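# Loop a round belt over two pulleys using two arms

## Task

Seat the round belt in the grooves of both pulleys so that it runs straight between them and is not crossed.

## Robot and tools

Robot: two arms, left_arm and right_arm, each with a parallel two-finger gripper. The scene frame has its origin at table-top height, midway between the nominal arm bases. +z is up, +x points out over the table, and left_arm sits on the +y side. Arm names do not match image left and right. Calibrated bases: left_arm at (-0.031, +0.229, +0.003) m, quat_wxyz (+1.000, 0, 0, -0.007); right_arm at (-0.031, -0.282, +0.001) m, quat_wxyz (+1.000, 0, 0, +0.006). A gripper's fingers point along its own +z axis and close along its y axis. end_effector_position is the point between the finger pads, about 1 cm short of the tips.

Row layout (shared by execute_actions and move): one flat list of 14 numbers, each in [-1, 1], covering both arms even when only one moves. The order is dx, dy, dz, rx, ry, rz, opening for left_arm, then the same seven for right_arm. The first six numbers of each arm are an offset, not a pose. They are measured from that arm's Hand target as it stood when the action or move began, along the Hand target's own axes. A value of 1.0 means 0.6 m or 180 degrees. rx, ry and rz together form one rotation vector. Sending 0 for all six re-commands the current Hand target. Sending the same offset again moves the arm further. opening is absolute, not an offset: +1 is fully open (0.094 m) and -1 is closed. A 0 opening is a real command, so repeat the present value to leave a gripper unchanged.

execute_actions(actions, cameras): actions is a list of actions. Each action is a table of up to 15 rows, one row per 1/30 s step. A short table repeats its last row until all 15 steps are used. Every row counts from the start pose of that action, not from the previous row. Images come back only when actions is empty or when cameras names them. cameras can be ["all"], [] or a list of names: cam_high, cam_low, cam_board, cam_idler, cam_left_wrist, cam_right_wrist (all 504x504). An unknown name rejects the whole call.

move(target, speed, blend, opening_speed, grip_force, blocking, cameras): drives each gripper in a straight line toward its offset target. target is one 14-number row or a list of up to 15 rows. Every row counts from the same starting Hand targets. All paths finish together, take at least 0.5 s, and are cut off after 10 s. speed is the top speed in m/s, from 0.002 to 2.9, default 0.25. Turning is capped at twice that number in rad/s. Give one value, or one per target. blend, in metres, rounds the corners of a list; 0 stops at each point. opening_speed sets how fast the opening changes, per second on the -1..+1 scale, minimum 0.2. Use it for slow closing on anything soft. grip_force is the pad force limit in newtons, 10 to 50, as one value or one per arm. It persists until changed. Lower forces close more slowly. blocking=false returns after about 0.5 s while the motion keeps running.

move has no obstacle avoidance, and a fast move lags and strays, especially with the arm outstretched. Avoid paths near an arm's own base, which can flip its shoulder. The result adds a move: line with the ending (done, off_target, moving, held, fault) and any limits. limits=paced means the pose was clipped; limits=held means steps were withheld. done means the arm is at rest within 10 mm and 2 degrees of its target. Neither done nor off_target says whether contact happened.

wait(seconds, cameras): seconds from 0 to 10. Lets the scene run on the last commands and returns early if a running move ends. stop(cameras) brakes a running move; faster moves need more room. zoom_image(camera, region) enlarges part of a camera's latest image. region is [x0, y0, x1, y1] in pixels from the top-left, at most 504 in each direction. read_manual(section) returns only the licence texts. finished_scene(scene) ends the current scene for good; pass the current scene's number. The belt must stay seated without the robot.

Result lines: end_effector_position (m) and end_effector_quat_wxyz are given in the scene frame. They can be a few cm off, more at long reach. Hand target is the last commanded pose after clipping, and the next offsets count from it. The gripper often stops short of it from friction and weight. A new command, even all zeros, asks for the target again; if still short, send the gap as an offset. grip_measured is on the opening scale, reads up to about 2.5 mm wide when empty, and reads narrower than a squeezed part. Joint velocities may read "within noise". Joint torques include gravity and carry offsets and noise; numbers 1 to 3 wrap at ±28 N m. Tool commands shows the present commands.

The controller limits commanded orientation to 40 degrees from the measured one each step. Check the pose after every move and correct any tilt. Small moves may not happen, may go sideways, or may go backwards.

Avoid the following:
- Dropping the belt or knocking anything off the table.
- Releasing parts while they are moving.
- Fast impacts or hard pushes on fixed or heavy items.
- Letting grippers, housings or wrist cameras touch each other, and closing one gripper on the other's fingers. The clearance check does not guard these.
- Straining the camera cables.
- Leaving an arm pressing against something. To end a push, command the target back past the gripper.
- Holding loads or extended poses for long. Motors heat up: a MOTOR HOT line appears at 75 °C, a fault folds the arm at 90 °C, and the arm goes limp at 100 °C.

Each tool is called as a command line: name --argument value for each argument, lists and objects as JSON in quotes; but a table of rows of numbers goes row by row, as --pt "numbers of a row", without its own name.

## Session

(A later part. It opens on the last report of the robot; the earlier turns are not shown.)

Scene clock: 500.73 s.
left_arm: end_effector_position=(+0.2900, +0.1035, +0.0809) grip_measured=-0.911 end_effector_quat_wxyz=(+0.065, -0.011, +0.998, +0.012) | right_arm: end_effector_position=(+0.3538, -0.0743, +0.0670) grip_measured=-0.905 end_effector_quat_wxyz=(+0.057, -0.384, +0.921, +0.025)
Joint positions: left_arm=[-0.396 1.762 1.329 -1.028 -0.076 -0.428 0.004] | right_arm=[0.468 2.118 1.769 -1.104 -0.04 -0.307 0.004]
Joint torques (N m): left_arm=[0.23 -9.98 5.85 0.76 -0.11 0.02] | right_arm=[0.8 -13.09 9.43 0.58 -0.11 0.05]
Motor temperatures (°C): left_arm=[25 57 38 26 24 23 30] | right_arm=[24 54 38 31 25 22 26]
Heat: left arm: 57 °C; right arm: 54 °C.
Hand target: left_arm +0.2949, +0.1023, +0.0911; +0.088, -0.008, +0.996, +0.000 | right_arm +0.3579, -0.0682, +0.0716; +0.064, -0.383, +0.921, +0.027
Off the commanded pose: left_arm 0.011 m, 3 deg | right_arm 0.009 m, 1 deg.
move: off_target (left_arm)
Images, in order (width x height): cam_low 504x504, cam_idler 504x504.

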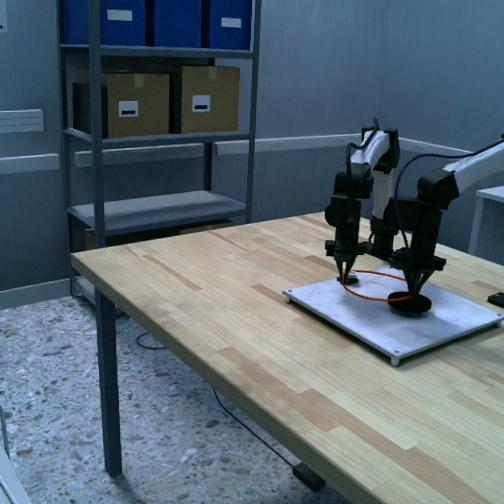

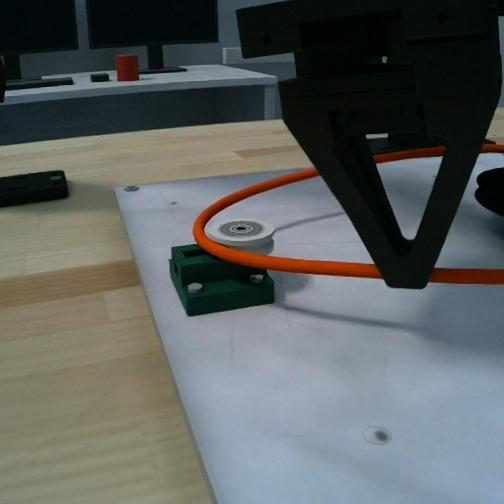

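move --target '[0,0.025,0,0,0,0,-0.95,-0.0176,0.0177,0.003,0,0,0,-0.95]' --speed 0.06 --cameras '["cam_idler","cam_low","cam_board"]'

zoom_image --camera "cam_idler" --region '[150, 180, 310, 340]'

zoom_image --camera "cam_low" --region '[320, 230, 440, 320]'

Scene clock: 513.63 s.
left_arm: end_effector_position=(+0.2899, +0.1170, +0.0813) grip_measured=-0.911 end_effector_quat_wxyz=(+0.065, -0.011, +0.998, +0.009) | right_arm: end_effector_position=(+0.3539, -0.0608, +0.0666) grip_measured=-0.905 end_effector_quat_wxyz=(+0.056, -0.383, +0.922, +0.023)
Joint positions: left_arm=[-0.354 1.738 1.303 -1.02 -0.064 -0.386 0.004] | right_arm=[0.498 2.148 1.816 -1.122 -0.032 -0.277 0.004]
Joint torques (N m): left_arm=[0.47 -9.83 5.78 0.73 -0.15 0.03] | right_arm=[0.95 -13.46 9.5 0.58 -0.08 0.06]
Heat: left arm: 54 °C; right arm: 53 °C.
Hand target: left_arm +0.2947, +0.1173, +0.0912; +0.088, -0.008, +0.996, +0.000 | right_arm +0.3579, -0.0532, +0.0713; +0.064, -0.383, +0.921, +0.027
Off the commanded pose: left_arm 0.011 m, 3 deg | right_arm 0.010 m, 1 deg.
move: off_target (left_arm)
Images, in order (width x height): cam_low 504x504, cam_board 504x504, cam_idler 504x504.

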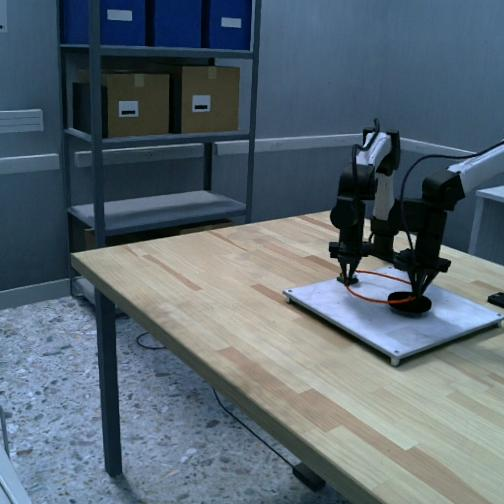

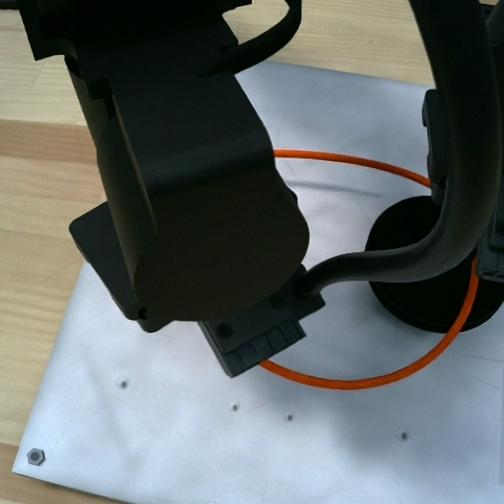

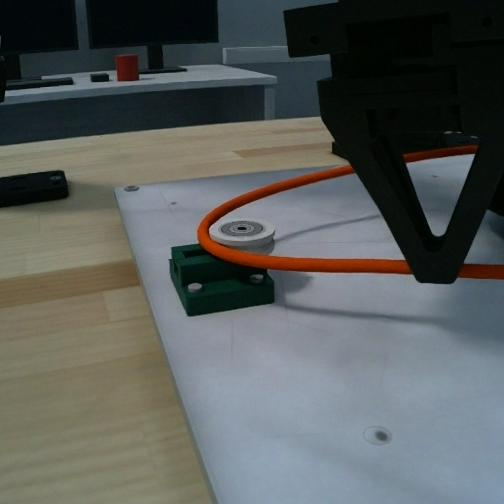

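Scaled by 3.150 from the camera's 504x504 image, which has a finer 720x720 frame.

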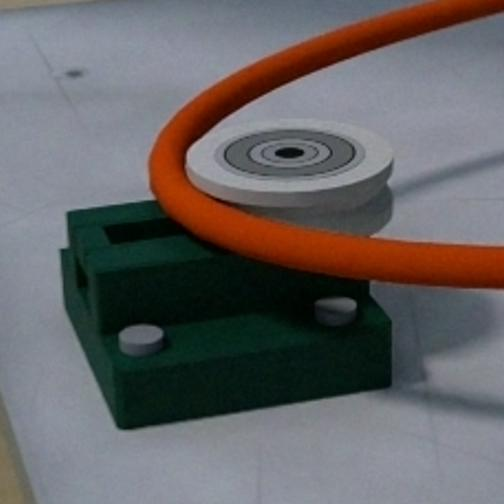

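Scaled by 4.200 from the camera's 504x504 image, which has a finer 720x720 frame.

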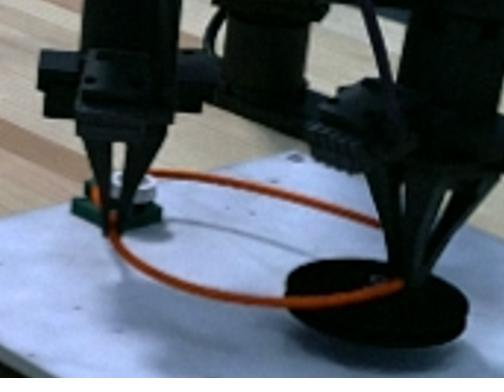

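move --target '[0,0.025,0,0,0,0,-0.95,-0.0176,0.0177,0.003,0,0,0,-0.95]' --speed 0.06 --cameras '["cam_idler","cam_low"]'

zoom_image --camera "cam_idler" --region '[150, 180, 310, 340]'

zoom_image --camera "cam_low" --region '[320, 230, 440, 320]'

Scene clock: 523.80 s.
left_arm: end_effector_position=(+0.2899, +0.1290, +0.0816) grip_measured=-0.911 end_effector_quat_wxyz=(+0.066, -0.010, +0.998, +0.003) | right_arm: end_effector_position=(+0.3522, -0.0490, +0.0654) grip_measured=-0.905 end_effector_quat_wxyz=(+0.050, -0.383, +0.922, +0.019)
Joint positions: left_arm=[-0.312 1.718 1.28 -1.01 -0.048 -0.344 0.004] | right_arm=[0.526 2.182 1.866 -1.152 -0.023 -0.248 0.004]
Joint torques (N m): left_arm=[0.64 -9.65 5.76 0.73 -0.22 0.08] | right_arm=[0.94 -13.86 9.39 0.71 -0.16 0.07]
Motor temperatures (°C): left_arm=[25 53 38 26 24 23 30] | right_arm=[24 56 37 30 25 22 26]
Heat: left arm: 53 °C; right arm: 56 °C.
Hand target: left_arm +0.2944, +0.1322, +0.0910; +0.088, -0.008, +0.996, +0.000 | right_arm +0.3579, -0.0380, +0.0710; +0.064, -0.383, +0.921, +0.027
Off the commanded pose: left_arm 0.011 m, 3 deg | right_arm 0.013 m, 2 deg.
move: off_target (left_arm, right_arm)
Images, in order (width x height): cam_low 504x504, cam_idler 504x504.

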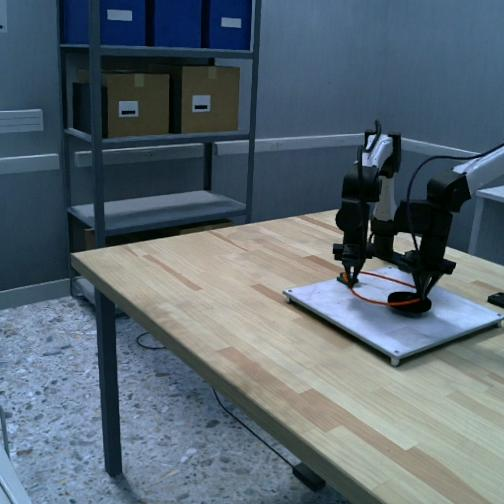

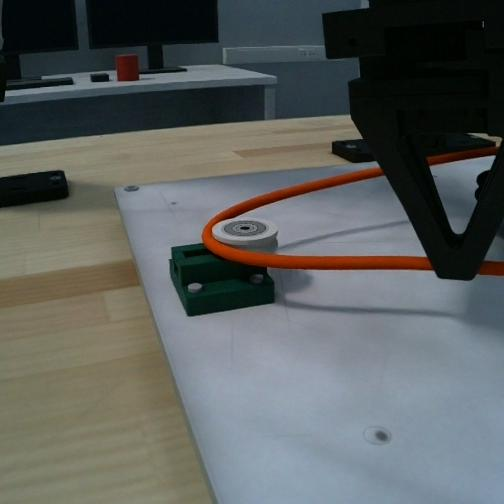

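Scaled by 3.150 from the camera's 504x504 image, which has a finer 720x720 frame.

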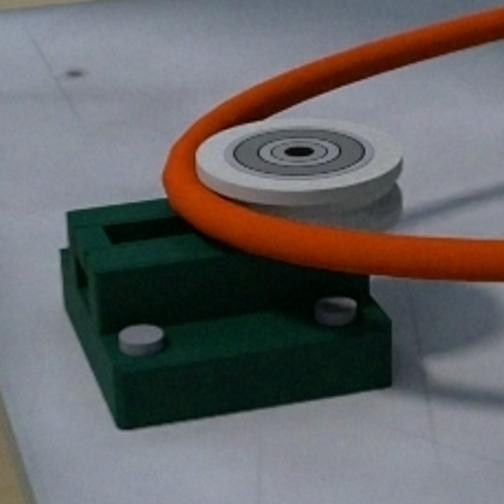

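Scaled by 4.200 from the camera's 504x504 image, which has a finer 720x720 frame.

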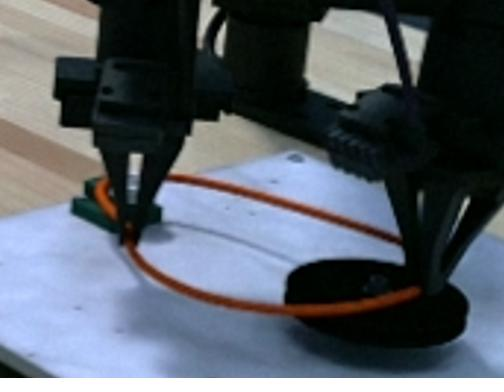

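move --target '[0,0,0,0,0,0,-0.95,0,0,0,0,0,0,-0.4]' --opening_speed 0.5 --cameras '["cam_idler","cam_right_wrist","cam_left_wrist"]'

zoom_image --camera "cam_idler" --region '[150, 180, 310, 340]'

Scene clock: 535.03 s.
left_arm: end_effector_position=(+0.2899, +0.1289, +0.0816) grip_measured=-0.911 end_effector_quat_wxyz=(+0.066, -0.007, +0.998, +0.002) | right_arm: end_effector_position=(+0.3509, -0.0474, +0.0654) grip_measured=-0.402 end_effector_quat_wxyz=(+0.049, -0.383, +0.922, +0.019)
Joint positions: left_arm=[-0.312 1.718 1.28 -1.01 -0.048 -0.339 0.004] | right_arm=[0.531 2.182 1.866 -1.153 -0.023 -0.244 0.028]
Joint torques (N m): left_arm=[0.64 -9.62 5.74 0.75 -0.23 0.02] | right_arm=[0.47 -13.71 9.46 0.68 -0.15 0]
Motor temperatures (°C): left_arm=[25 54 38 26 24 23 30] | right_arm=[24 58 38 30 25 22 26]
Heat: left arm: 54 °C; right arm: 58 °C.
Hand target: left_arm +0.2944, +0.1322, +0.0911; +0.088, -0.008, +0.996, +0.000 | right_arm +0.3579, -0.0380, +0.0710; +0.064, -0.383, +0.921, +0.027
Off the commanded pose: left_arm 0.011 m, 3 deg | right_arm 0.013 m, 2 deg.
move: off_target (left_arm, right_arm)
Images, in order (width x height): cam_idler 504x504, cam_left_wrist 504x504, cam_right_wrist 504x504.

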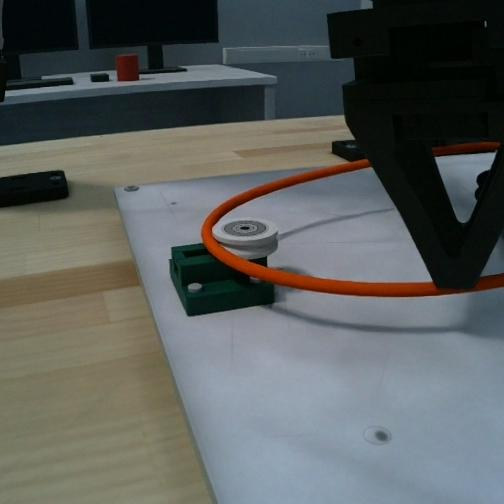

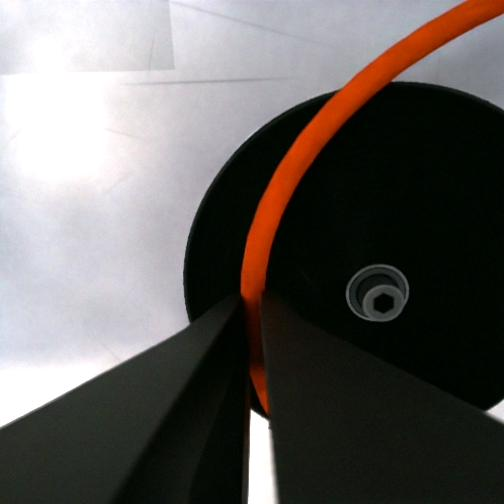

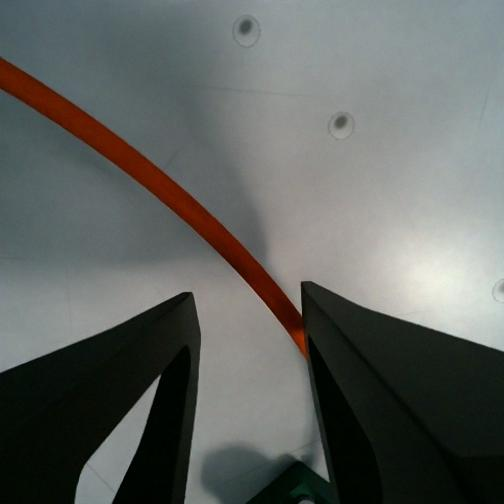

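Scaled by 3.150 from the camera's 504x504 image, which has a finer 720x720 frame.

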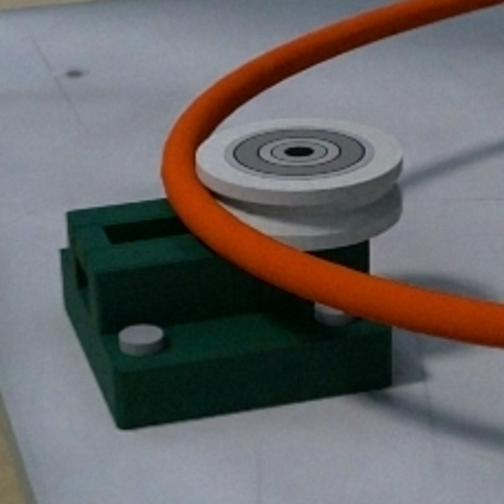

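move --pt "0 0 0 0 0 0 -0.95 0 -0.01 0 0 0 0 -0.4" --pt "0 0 0 0 0 0 -0.95 0 -0.01 -0.13 0 0 0 -0.4" --pt "0 0 0 0 0 0 -0.95 0.13 -0.14 -0.18 0 0 0 -0.4" --speed 0.15 --blend '[0,0.02,0]' --cameras '["cam_idler","cam_board","cam_low"]'

zoom_image --camera "cam_idler" --region '[150, 180, 310, 340]'

zoom_image --camera "cam_low" --region '[320, 230, 440, 320]'

Scene clock: 547.60 s.
left_arm: end_effector_position=(+0.2899, +0.1289, +0.0816) grip_measured=-0.911 end_effector_quat_wxyz=(+0.066, -0.007, +0.998, +0.002) | right_arm: end_effector_position=(+0.3589, -0.1633, +0.1555) grip_measured=-0.402 end_effector_quat_wxyz=(+0.055, -0.378, +0.924, +0.022)
Joint positions: left_arm=[-0.312 1.718 1.28 -1.01 -0.048 -0.339 0.004] | right_arm=[0.261 2.02 1.976 -1.424 -0.056 -0.502 0.028]
Joint torques (N m): left_arm=[0.66 -9.63 5.79 0.74 -0.23 0.01] | right_arm=[0.25 -16.84 4.94 0.53 -0.2 -0.1]
Motor temperatures (°C): left_arm=[25 55 37 26 24 23 31] | right_arm=[24 60 38 30 25 22 25]
Heat: left arm: 55 °C; right arm: 60 °C.
Hand target: left_arm +0.2944, +0.1322, +0.0911; +0.088, -0.008, +0.996, +0.000 | right_arm +0.3524, -0.1626, +0.1670; +0.064, -0.383, +0.921, +0.027
Off the commanded pose: left_arm 0.011 m, 3 deg | right_arm 0.013 m, 1 deg.
move: off_target (left_arm, right_arm)
Images, in order (width x height): cam_low 504x504, cam_board 504x504, cam_idler 504x504.

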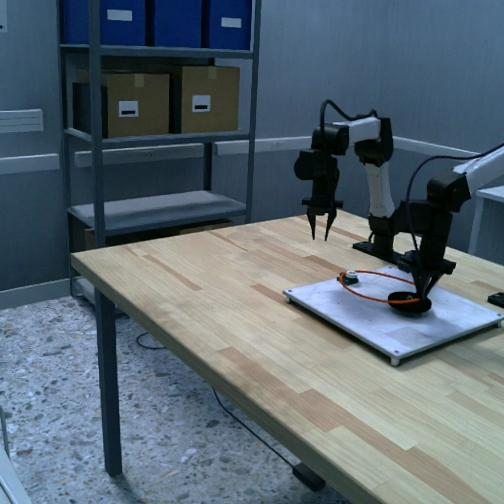

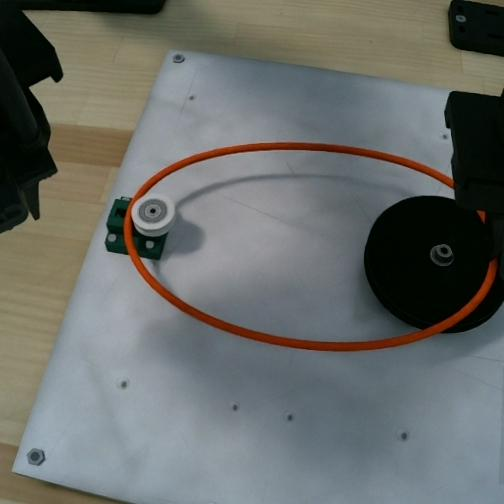

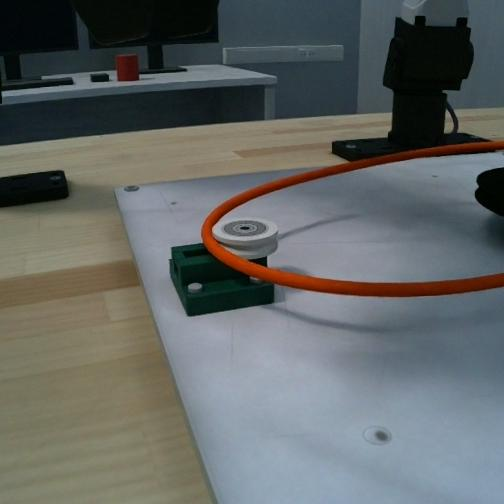

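Scaled by 3.150 from the camera's 504x504 image, which has a finer 720x720 frame.

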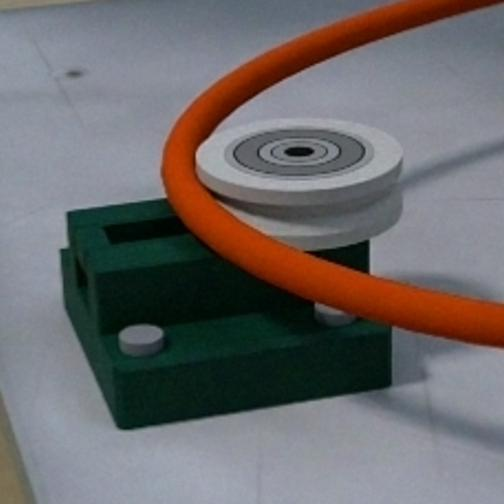

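Scaled by 4.200 from the camera's 504x504 image, which has a finer 720x720 frame.

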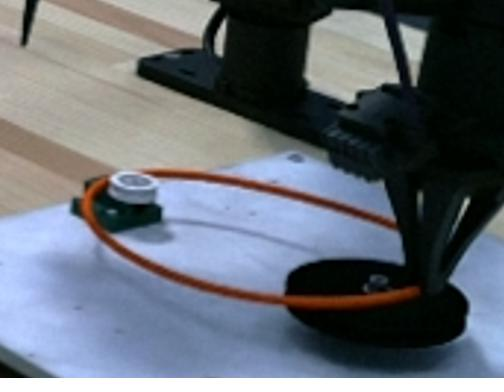

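move --target '[0,0.06,0,0,0,0,-0.95,0.177,0.058,-0.025,0,0,0,-0.4]' --speed 0.06 --cameras '["cam_idler","cam_board","cam_low","cam_left_wrist"]'

zoom_image --camera "cam_idler" --region '[150, 180, 310, 340]'

zoom_image --camera "cam_low" --region '[320, 230, 440, 320]'

Scene clock: 563.80 s.
left_arm: end_effector_position=(+0.2894, +0.1583, +0.0821) grip_measured=-0.911 end_effector_quat_wxyz=(+0.065, -0.005, +0.998, -0.012) | right_arm: end_effector_position=(+0.2522, -0.2144, +0.1633) grip_measured=-0.402 end_effector_quat_wxyz=(+0.050, -0.381, +0.923, +0.023)
Joint positions: left_arm=[-0.205 1.68 1.238 -0.997 -0.005 -0.229 0.004] | right_arm=[0.185 1.566 1.449 -1.365 -0.065 -0.585 0.028]
Joint torques (N m): left_arm=[1.35 -9.31 5.74 0.72 -0.42 0.03] | right_arm=[-0.46 -10.45 5.15 0.72 -0.17 -0.14]
Motor temperatures (°C): left_arm=[25 55 37 26 24 23 31] | right_arm=[24 65 36 29 25 22 25]
Heat: left arm: 55 °C; right arm: 65 °C.
Hand target: left_arm +0.2939, +0.1683, +0.0911; +0.088, -0.008, +0.996, +0.000 | right_arm +0.2520, -0.2141, +0.1672; +0.064, -0.383, +0.921, +0.027
Off the commanded pose: left_arm 0.014 m, 3 deg | right_arm 0.004 m, 2 deg.
move: off_target (left_arm)
Images, in order (width x height): cam_low 504x504, cam_board 504x504, cam_idler 504x504, cam_left_wrist 504x504.

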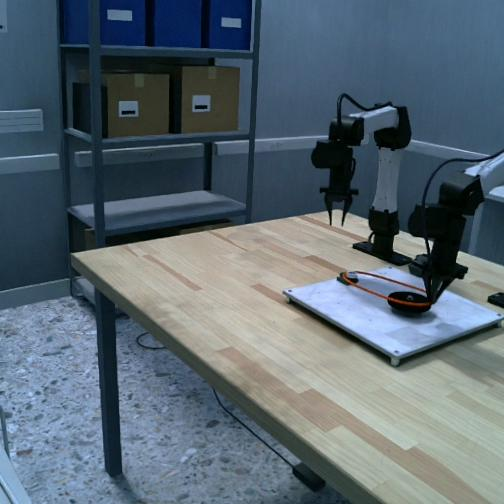

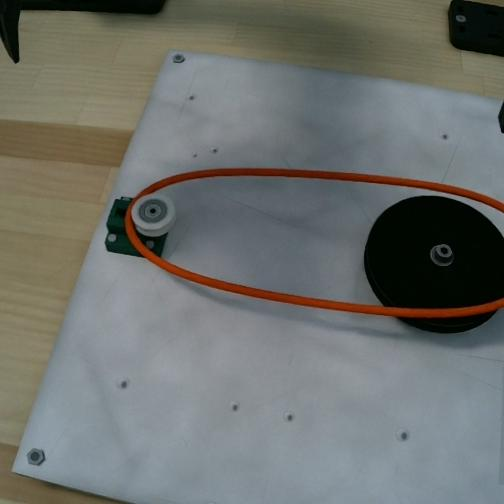

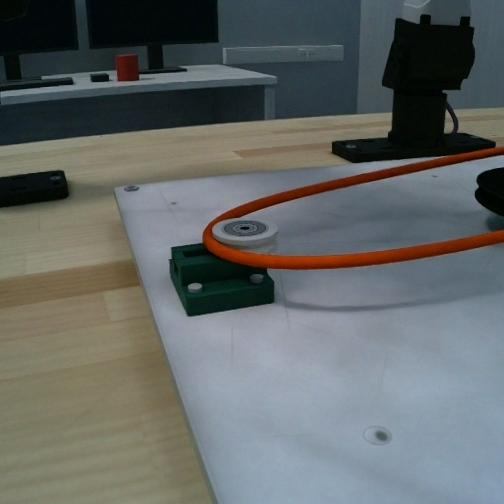

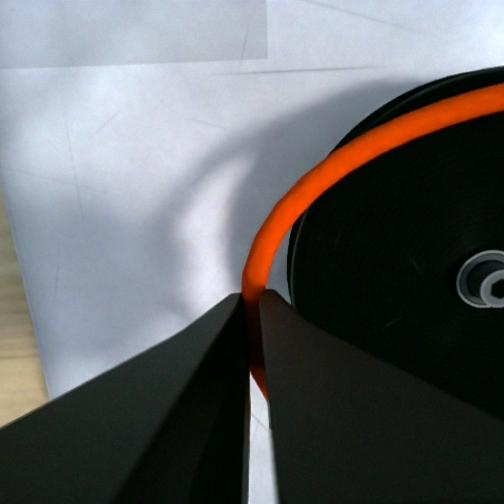

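Scaled by 3.150 from the camera's 504x504 image, which has a finer 720x720 frame.

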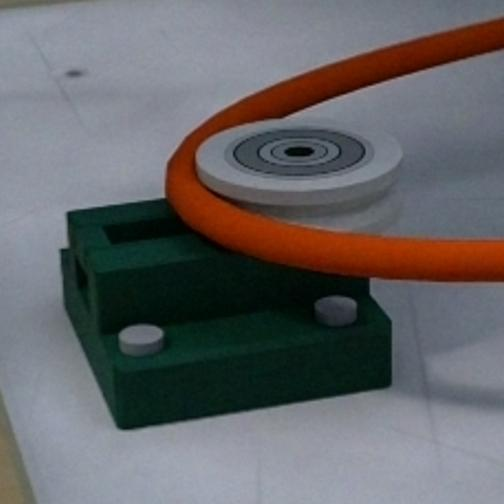

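Scaled by 4.200 from the camera's 504x504 image, which has a finer 720x720 frame.

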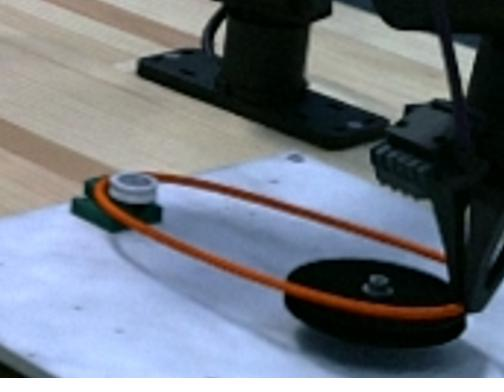

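move --pt "0 0.009 0 0 0 0 -0.95 0 0 0 0 0 0 -0.4" --pt "0.007 0.009 0.034 0 0 0 -0.95 0 0 0 0 0 0 -0.4" --speed 0.06 --cameras '["cam_idler","cam_board","cam_low","cam_left_wrist"]'

zoom_image --camera "cam_low" --region '[320, 230, 440, 320]'

zoom_image --camera "cam_board" --region '[340, 150, 504, 350]'

Scene clock: 583.67 s.
left_arm: end_effector_position=(+0.2888, +0.1615, +0.0666) grip_measured=-0.911 end_effector_quat_wxyz=(+0.072, -0.003, +0.997, -0.018) | right_arm: end_effector_position=(+0.2522, -0.2144, +0.1633) grip_measured=-0.402 end_effector_quat_wxyz=(+0.050, -0.382, +0.923, +0.024)
Joint positions: left_arm=[-0.19 1.675 1.167 -0.915 0.006 -0.211 0.004] | right_arm=[0.185 1.566 1.449 -1.365 -0.066 -0.585 0.028]
Joint torques (N m): left_arm=[1.51 -7.97 5.53 0.75 -0.51 0.03] | right_arm=[-0.28 -10.4 5.34 0.69 -0.29 -0.14]
Motor temperatures (°C): left_arm=[25 57 38 26 25 23 31] | right_arm=[24 58 35 29 25 22 24]
Heat: left arm: 57 °C; right arm: 58 °C.
Hand target: left_arm +0.2932, +0.1736, +0.0702; +0.088, -0.008, +0.996, +0.000 | right_arm +0.2520, -0.2141, +0.1672; +0.064, -0.383, +0.921, +0.027
Off the commanded pose: left_arm 0.013 m, 3 deg | right_arm 0.004 m, 2 deg.
move: off_target (left_arm)
Images, in order (width x height): cam_low 504x504, cam_board 504x504, cam_idler 504x504, cam_left_wrist 504x504.

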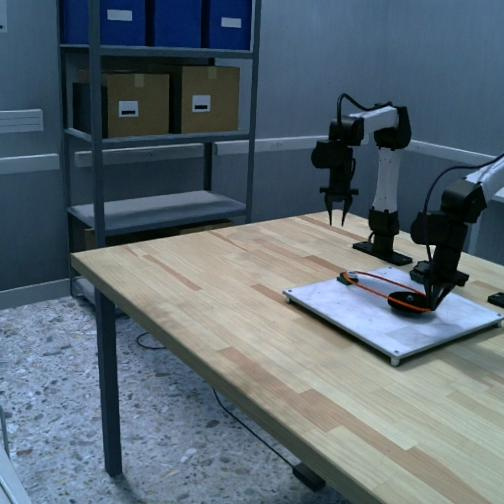

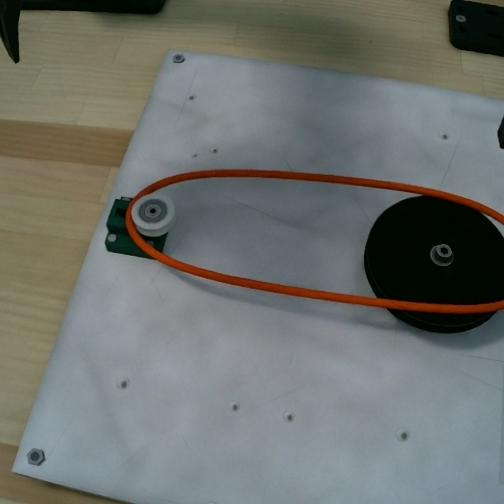

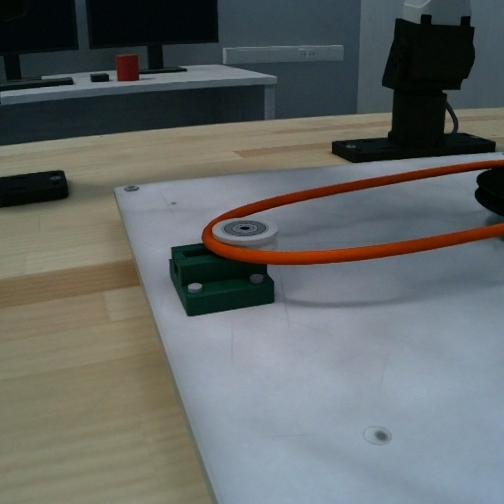

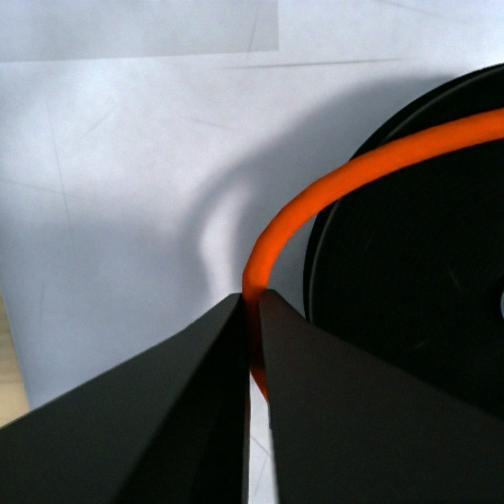

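Scaled by 4.200 from the camera's 504x504 image, which has a finer 720x720 frame.

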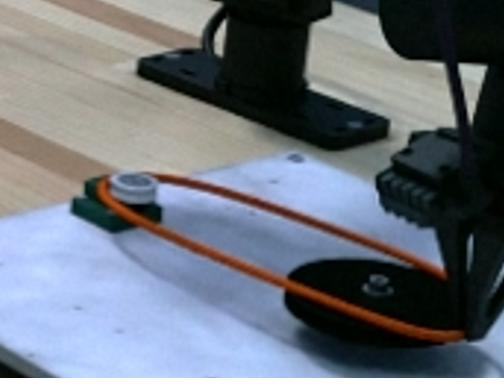

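Scaled by 2.520 from the camera's 504x504 image, which has a finer 720x720 frame.

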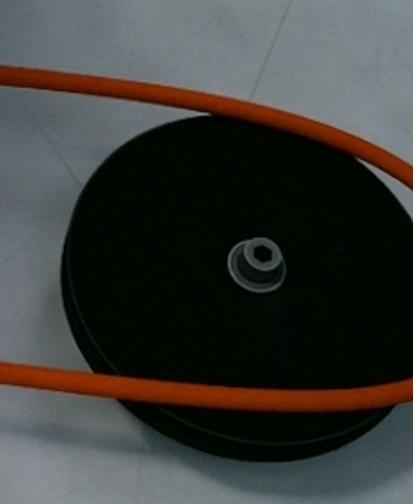

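move --target '[-0.0068,0,0.019,0,0,0,-0.95,0,0,0,0,0,0,-0.4]' --speed 0.06 --cameras '["cam_board","cam_low","cam_left_wrist"]'

zoom_image --camera "cam_low" --region '[320, 230, 440, 320]'

zoom_image --camera "cam_board" --region '[340, 150, 504, 350]'

Scene clock: 595.43 s.
left_arm: end_effector_position=(+0.2951, +0.1614, +0.0658) grip_measured=-0.911 end_effector_quat_wxyz=(+0.085, -0.002, +0.996, -0.021) | right_arm: end_effector_position=(+0.2522, -0.2144, +0.1633) grip_measured=-0.402 end_effector_quat_wxyz=(+0.050, -0.382, +0.923, +0.024)
Joint positions: left_arm=[-0.186 1.675 1.159 -0.88 0.007 -0.206 0.004] | right_arm=[0.185 1.566 1.449 -1.365 -0.066 -0.585 0.028]
Joint torques (N m): left_arm=[1.54 -5.45 5.68 0.84 -0.5 0] | right_arm=[-0.35 -10.33 5.38 0.73 -0.23 -0.09]
Motor temperatures (°C): left_arm=[25 55 38 26 25 23 31] | right_arm=[24 56 34 29 25 22 24]
Heat: left arm: 55 °C; right arm: 56 °C.
Hand target: left_arm +0.2993, +0.1737, +0.0597; +0.088, -0.008, +0.996, +0.000 | right_arm +0.2520, -0.2141, +0.1672; +0.064, -0.383, +0.921, +0.027
Off the commanded pose: left_arm 0.014 m, 3 deg | right_arm 0.004 m, 2 deg.
move: off_target (left_arm)
Images, in order (width x height): cam_low 504x504, cam_board 504x504, cam_left_wrist 504x504.

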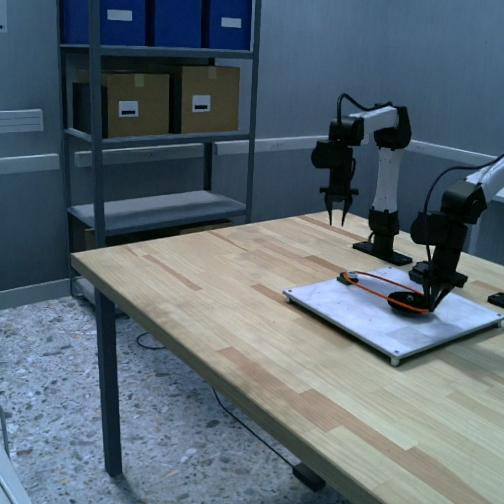

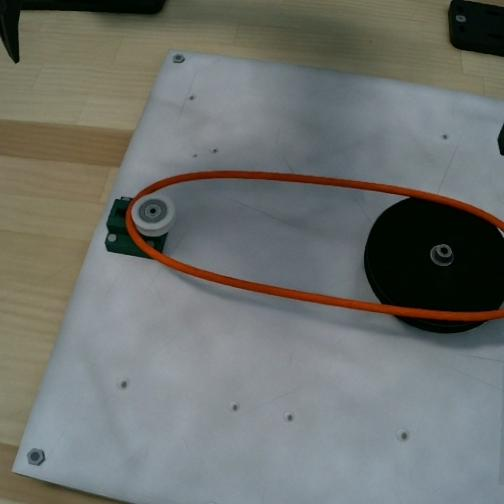

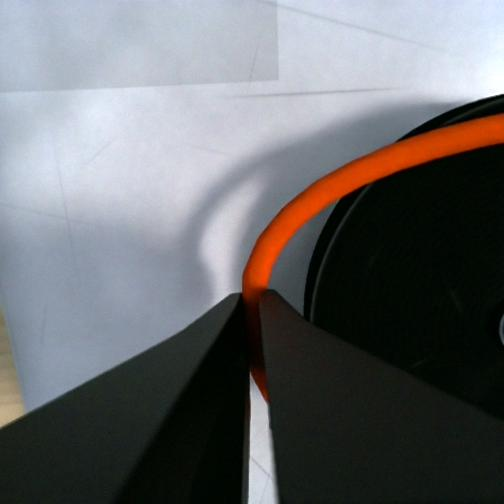

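Scaled by 4.200 from the camera's 504x504 image, which has a finer 720x720 frame.

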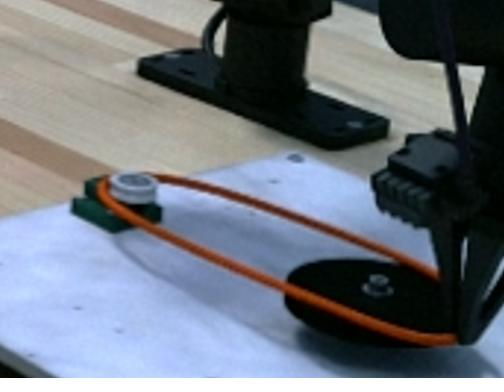

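Scaled by 2.520 from the camera's 504x504 image, which has a finer 720x720 frame.

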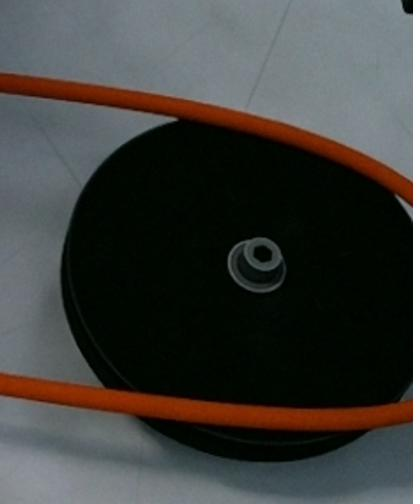

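move --target '[0.002,-0.01,0.014,0,0,0,-0.95,0,0,0,0,0,0,-0.4]' --speed 0.06 --cameras '["cam_board","cam_low","cam_left_wrist"]'

zoom_image --camera "cam_low" --region '[320, 230, 440, 320]'

zoom_image --camera "cam_board" --region '[340, 150, 504, 350]'

Scene clock: 605.60 s.
left_arm: end_effector_position=(+0.2975, +0.1596, +0.0587) grip_measured=-0.911 end_effector_quat_wxyz=(+0.087, -0.001, +0.996, -0.022) | right_arm: end_effector_position=(+0.2522, -0.2144, +0.1633) grip_measured=-0.402 end_effector_quat_wxyz=(+0.050, -0.382, +0.923, +0.024)
Joint positions: left_arm=[-0.19 1.688 1.144 -0.846 0.007 -0.206 0.004] | right_arm=[0.185 1.566 1.449 -1.365 -0.066 -0.585 0.028]
Joint torques (N m): left_arm=[-0.03 -5.31 5.46 0.87 -0.51 -0.2] | right_arm=[-0.43 -10.65 5.14 0.73 -0.22 -0.11]
Motor temperatures (°C): left_arm=[25 52 38 27 25 23 31] | right_arm=[24 55 34 29 25 22 24]
Heat: left arm: 52 °C; right arm: 55 °C.
Hand target: left_arm +0.2996, +0.1677, +0.0512; +0.088, -0.008, +0.996, +0.000 | right_arm +0.2520, -0.2141, +0.1672; +0.064, -0.383, +0.921, +0.027
Off the commanded pose: left_arm 0.011 m, 3 deg | right_arm 0.004 m, 2 deg.
move: off_target (left_arm)
Images, in order (width x height): cam_low 504x504, cam_board 504x504, cam_left_wrist 504x504.

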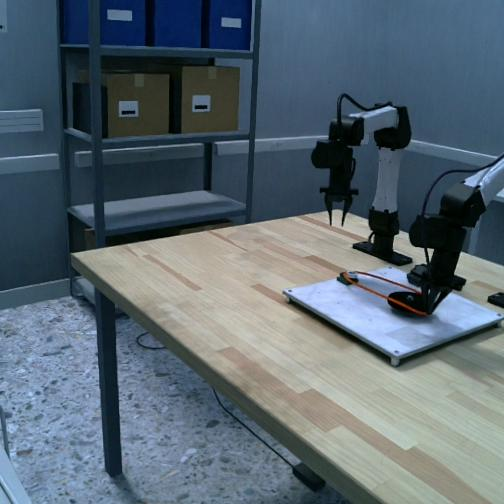

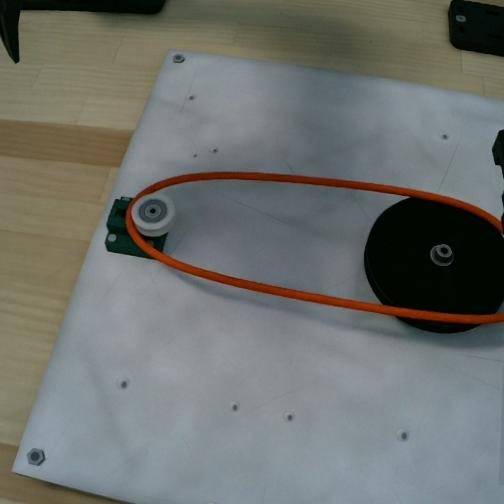

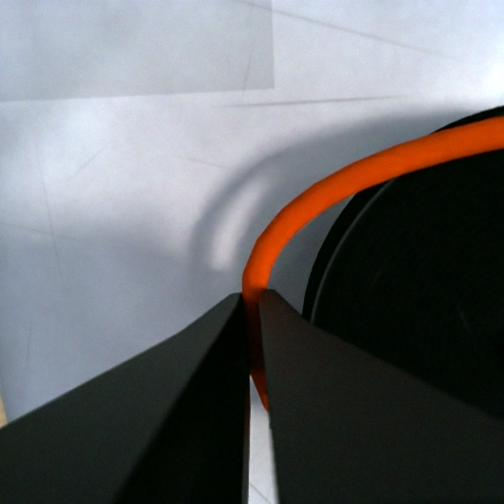

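Scaled by 4.200 from the camera's 504x504 image, which has a finer 720x720 frame.

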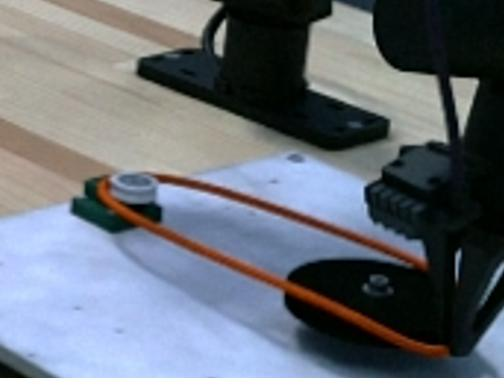

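Scaled by 2.520 from the camera's 504x504 image, which has a finer 720x720 frame.

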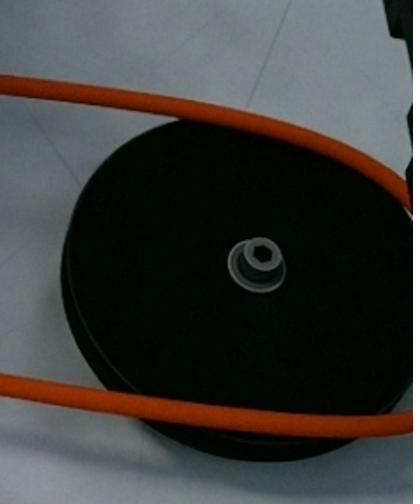

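move --target '[0.001,-0.016,0.006,0,0,0,-0.95,0,0,0,0,0,0,-0.4]' --speed 0.05 --cameras '["cam_board","cam_low","cam_left_wrist"]'

zoom_image --camera "cam_low" --region '[380, 260, 440, 320]'

zoom_image --camera "cam_board" --region '[340, 150, 504, 350]'

Scene clock: 613.47 s.
left_arm: end_effector_position=(+0.2975, +0.1564, +0.0565) grip_measured=-0.911 end_effector_quat_wxyz=(+0.088, -0.002, +0.996, -0.010) | right_arm: end_effector_position=(+0.2522, -0.2144, +0.1633) grip_measured=-0.402 end_effector_quat_wxyz=(+0.050, -0.382, +0.923, +0.024)
Joint positions: left_arm=[-0.213 1.696 1.144 -0.842 -0.02 -0.23 0.004] | right_arm=[0.185 1.566 1.449 -1.365 -0.066 -0.585 0.028]
Joint torques (N m): left_arm=[-0.7 -4.88 5.34 0.94 -0.34 -0.26] | right_arm=[-0.51 -10.51 5.26 0.74 -0.23 -0.1]
Heat: left arm: 50 °C; right arm: 54 °C.
Hand target: left_arm +0.2998, +0.1581, +0.0477; +0.088, -0.007, +0.996, +0.000 | right_arm +0.2520, -0.2141, +0.1672; +0.064, -0.383, +0.921, +0.027
Off the commanded pose: left_arm 0.009 m, 1 deg | right_arm 0.004 m, 2 deg.
move: done
Images, in order (width x height): cam_low 504x504, cam_board 504x504, cam_left_wrist 504x504.

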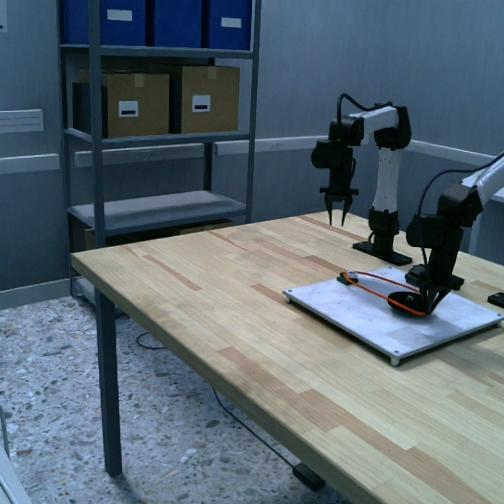

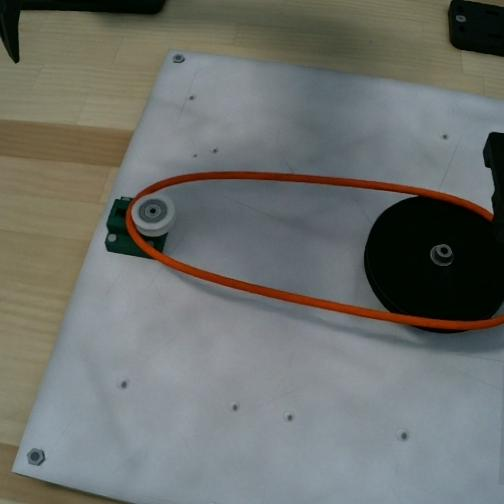

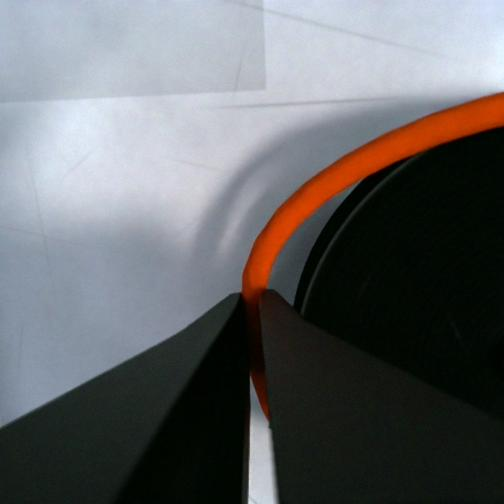

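Scaled by 8.400 from the camera's 504x504 image, which has a finer 720x720 frame.

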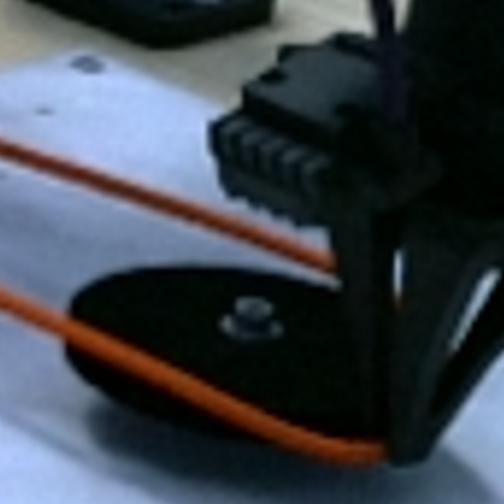

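Scaled by 2.520 from the camera's 504x504 image, which has a finer 720x720 frame.

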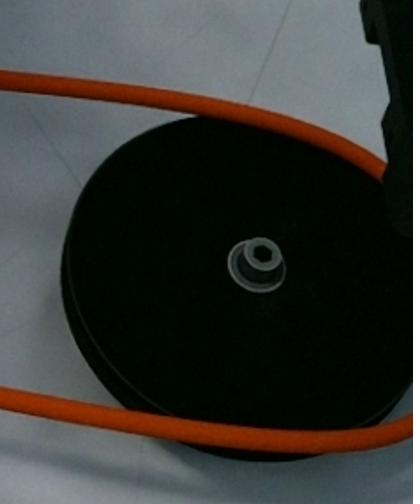

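move --target '[0,-0.01,0.003,0,0,0,-0.95,0,0,0,0,0,0,-0.4]' --speed 0.05 --cameras '["cam_board","cam_low","cam_left_wrist"]'

zoom_image --camera "cam_low" --region '[380, 260, 440, 320]'

zoom_image --camera "cam_board" --region '[340, 150, 504, 350]'

Scene clock: 620.47 s.
left_arm: end_effector_position=(+0.2970, +0.1542, +0.0545) grip_measured=-0.911 end_effector_quat_wxyz=(+0.088, -0.003, +0.996, -0.003) | right_arm: end_effector_position=(+0.2522, -0.2144, +0.1633) grip_measured=-0.402 end_effector_quat_wxyz=(+0.050, -0.382, +0.923, +0.024)
Joint positions: left_arm=[-0.229 1.703 1.144 -0.84 -0.037 -0.247 0.004] | right_arm=[0.185 1.566 1.449 -1.365 -0.066 -0.585 0.028]
Joint torques (N m): left_arm=[-0.98 -4.81 5.6 0.96 -0.2 -0.28] | right_arm=[-0.27 -10.61 5.24 0.72 -0.25 -0.12]
Heat: left arm: 48 °C; right arm: 54 °C.
Hand target: left_arm +0.3002, +0.1521, +0.0459; +0.088, -0.008, +0.996, +0.000 | right_arm +0.2520, -0.2141, +0.1672; +0.064, -0.383, +0.921, +0.027
Off the commanded pose: left_arm 0.009 m, 1 deg | right_arm 0.004 m, 2 deg.
move: done
Images, in order (width x height): cam_low 504x504, cam_board 504x504, cam_left_wrist 504x504.

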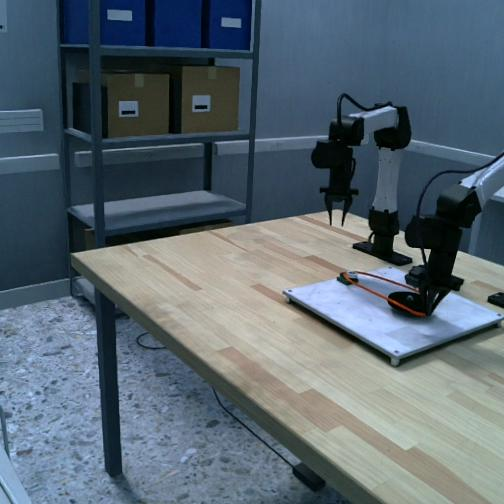

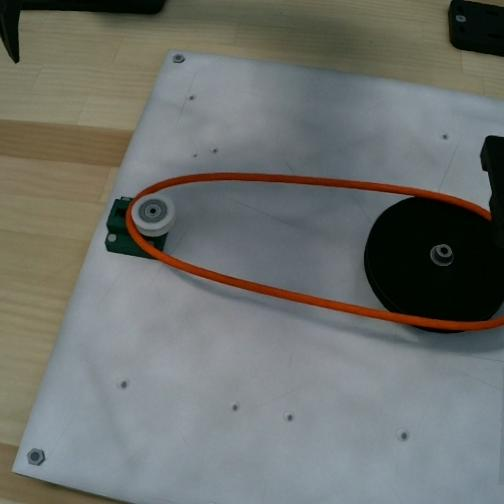

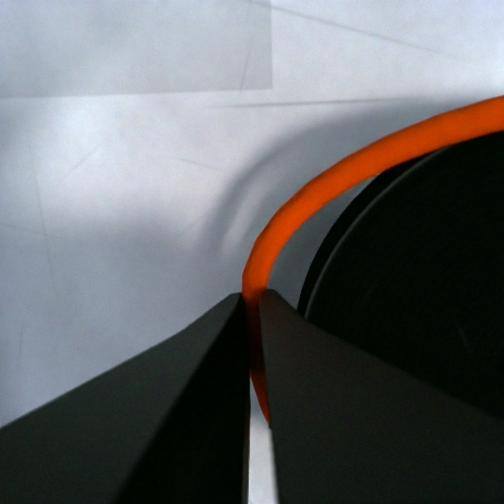

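Scaled by 8.400 from the camera's 504x504 image, which has a finer 720x720 frame.

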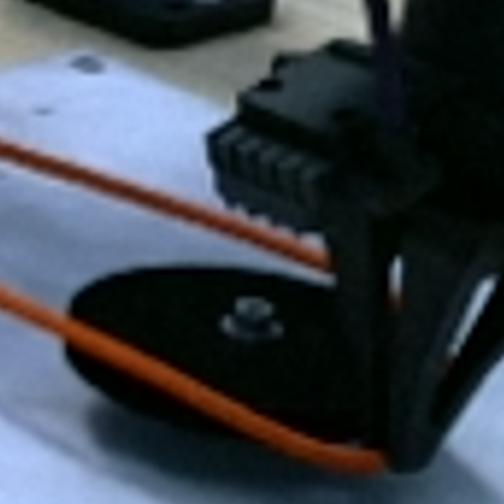

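Scaled by 2.520 from the camera's 504x504 image, which has a finer 720x720 frame.

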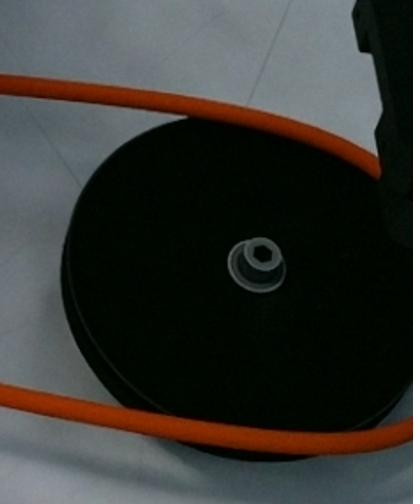

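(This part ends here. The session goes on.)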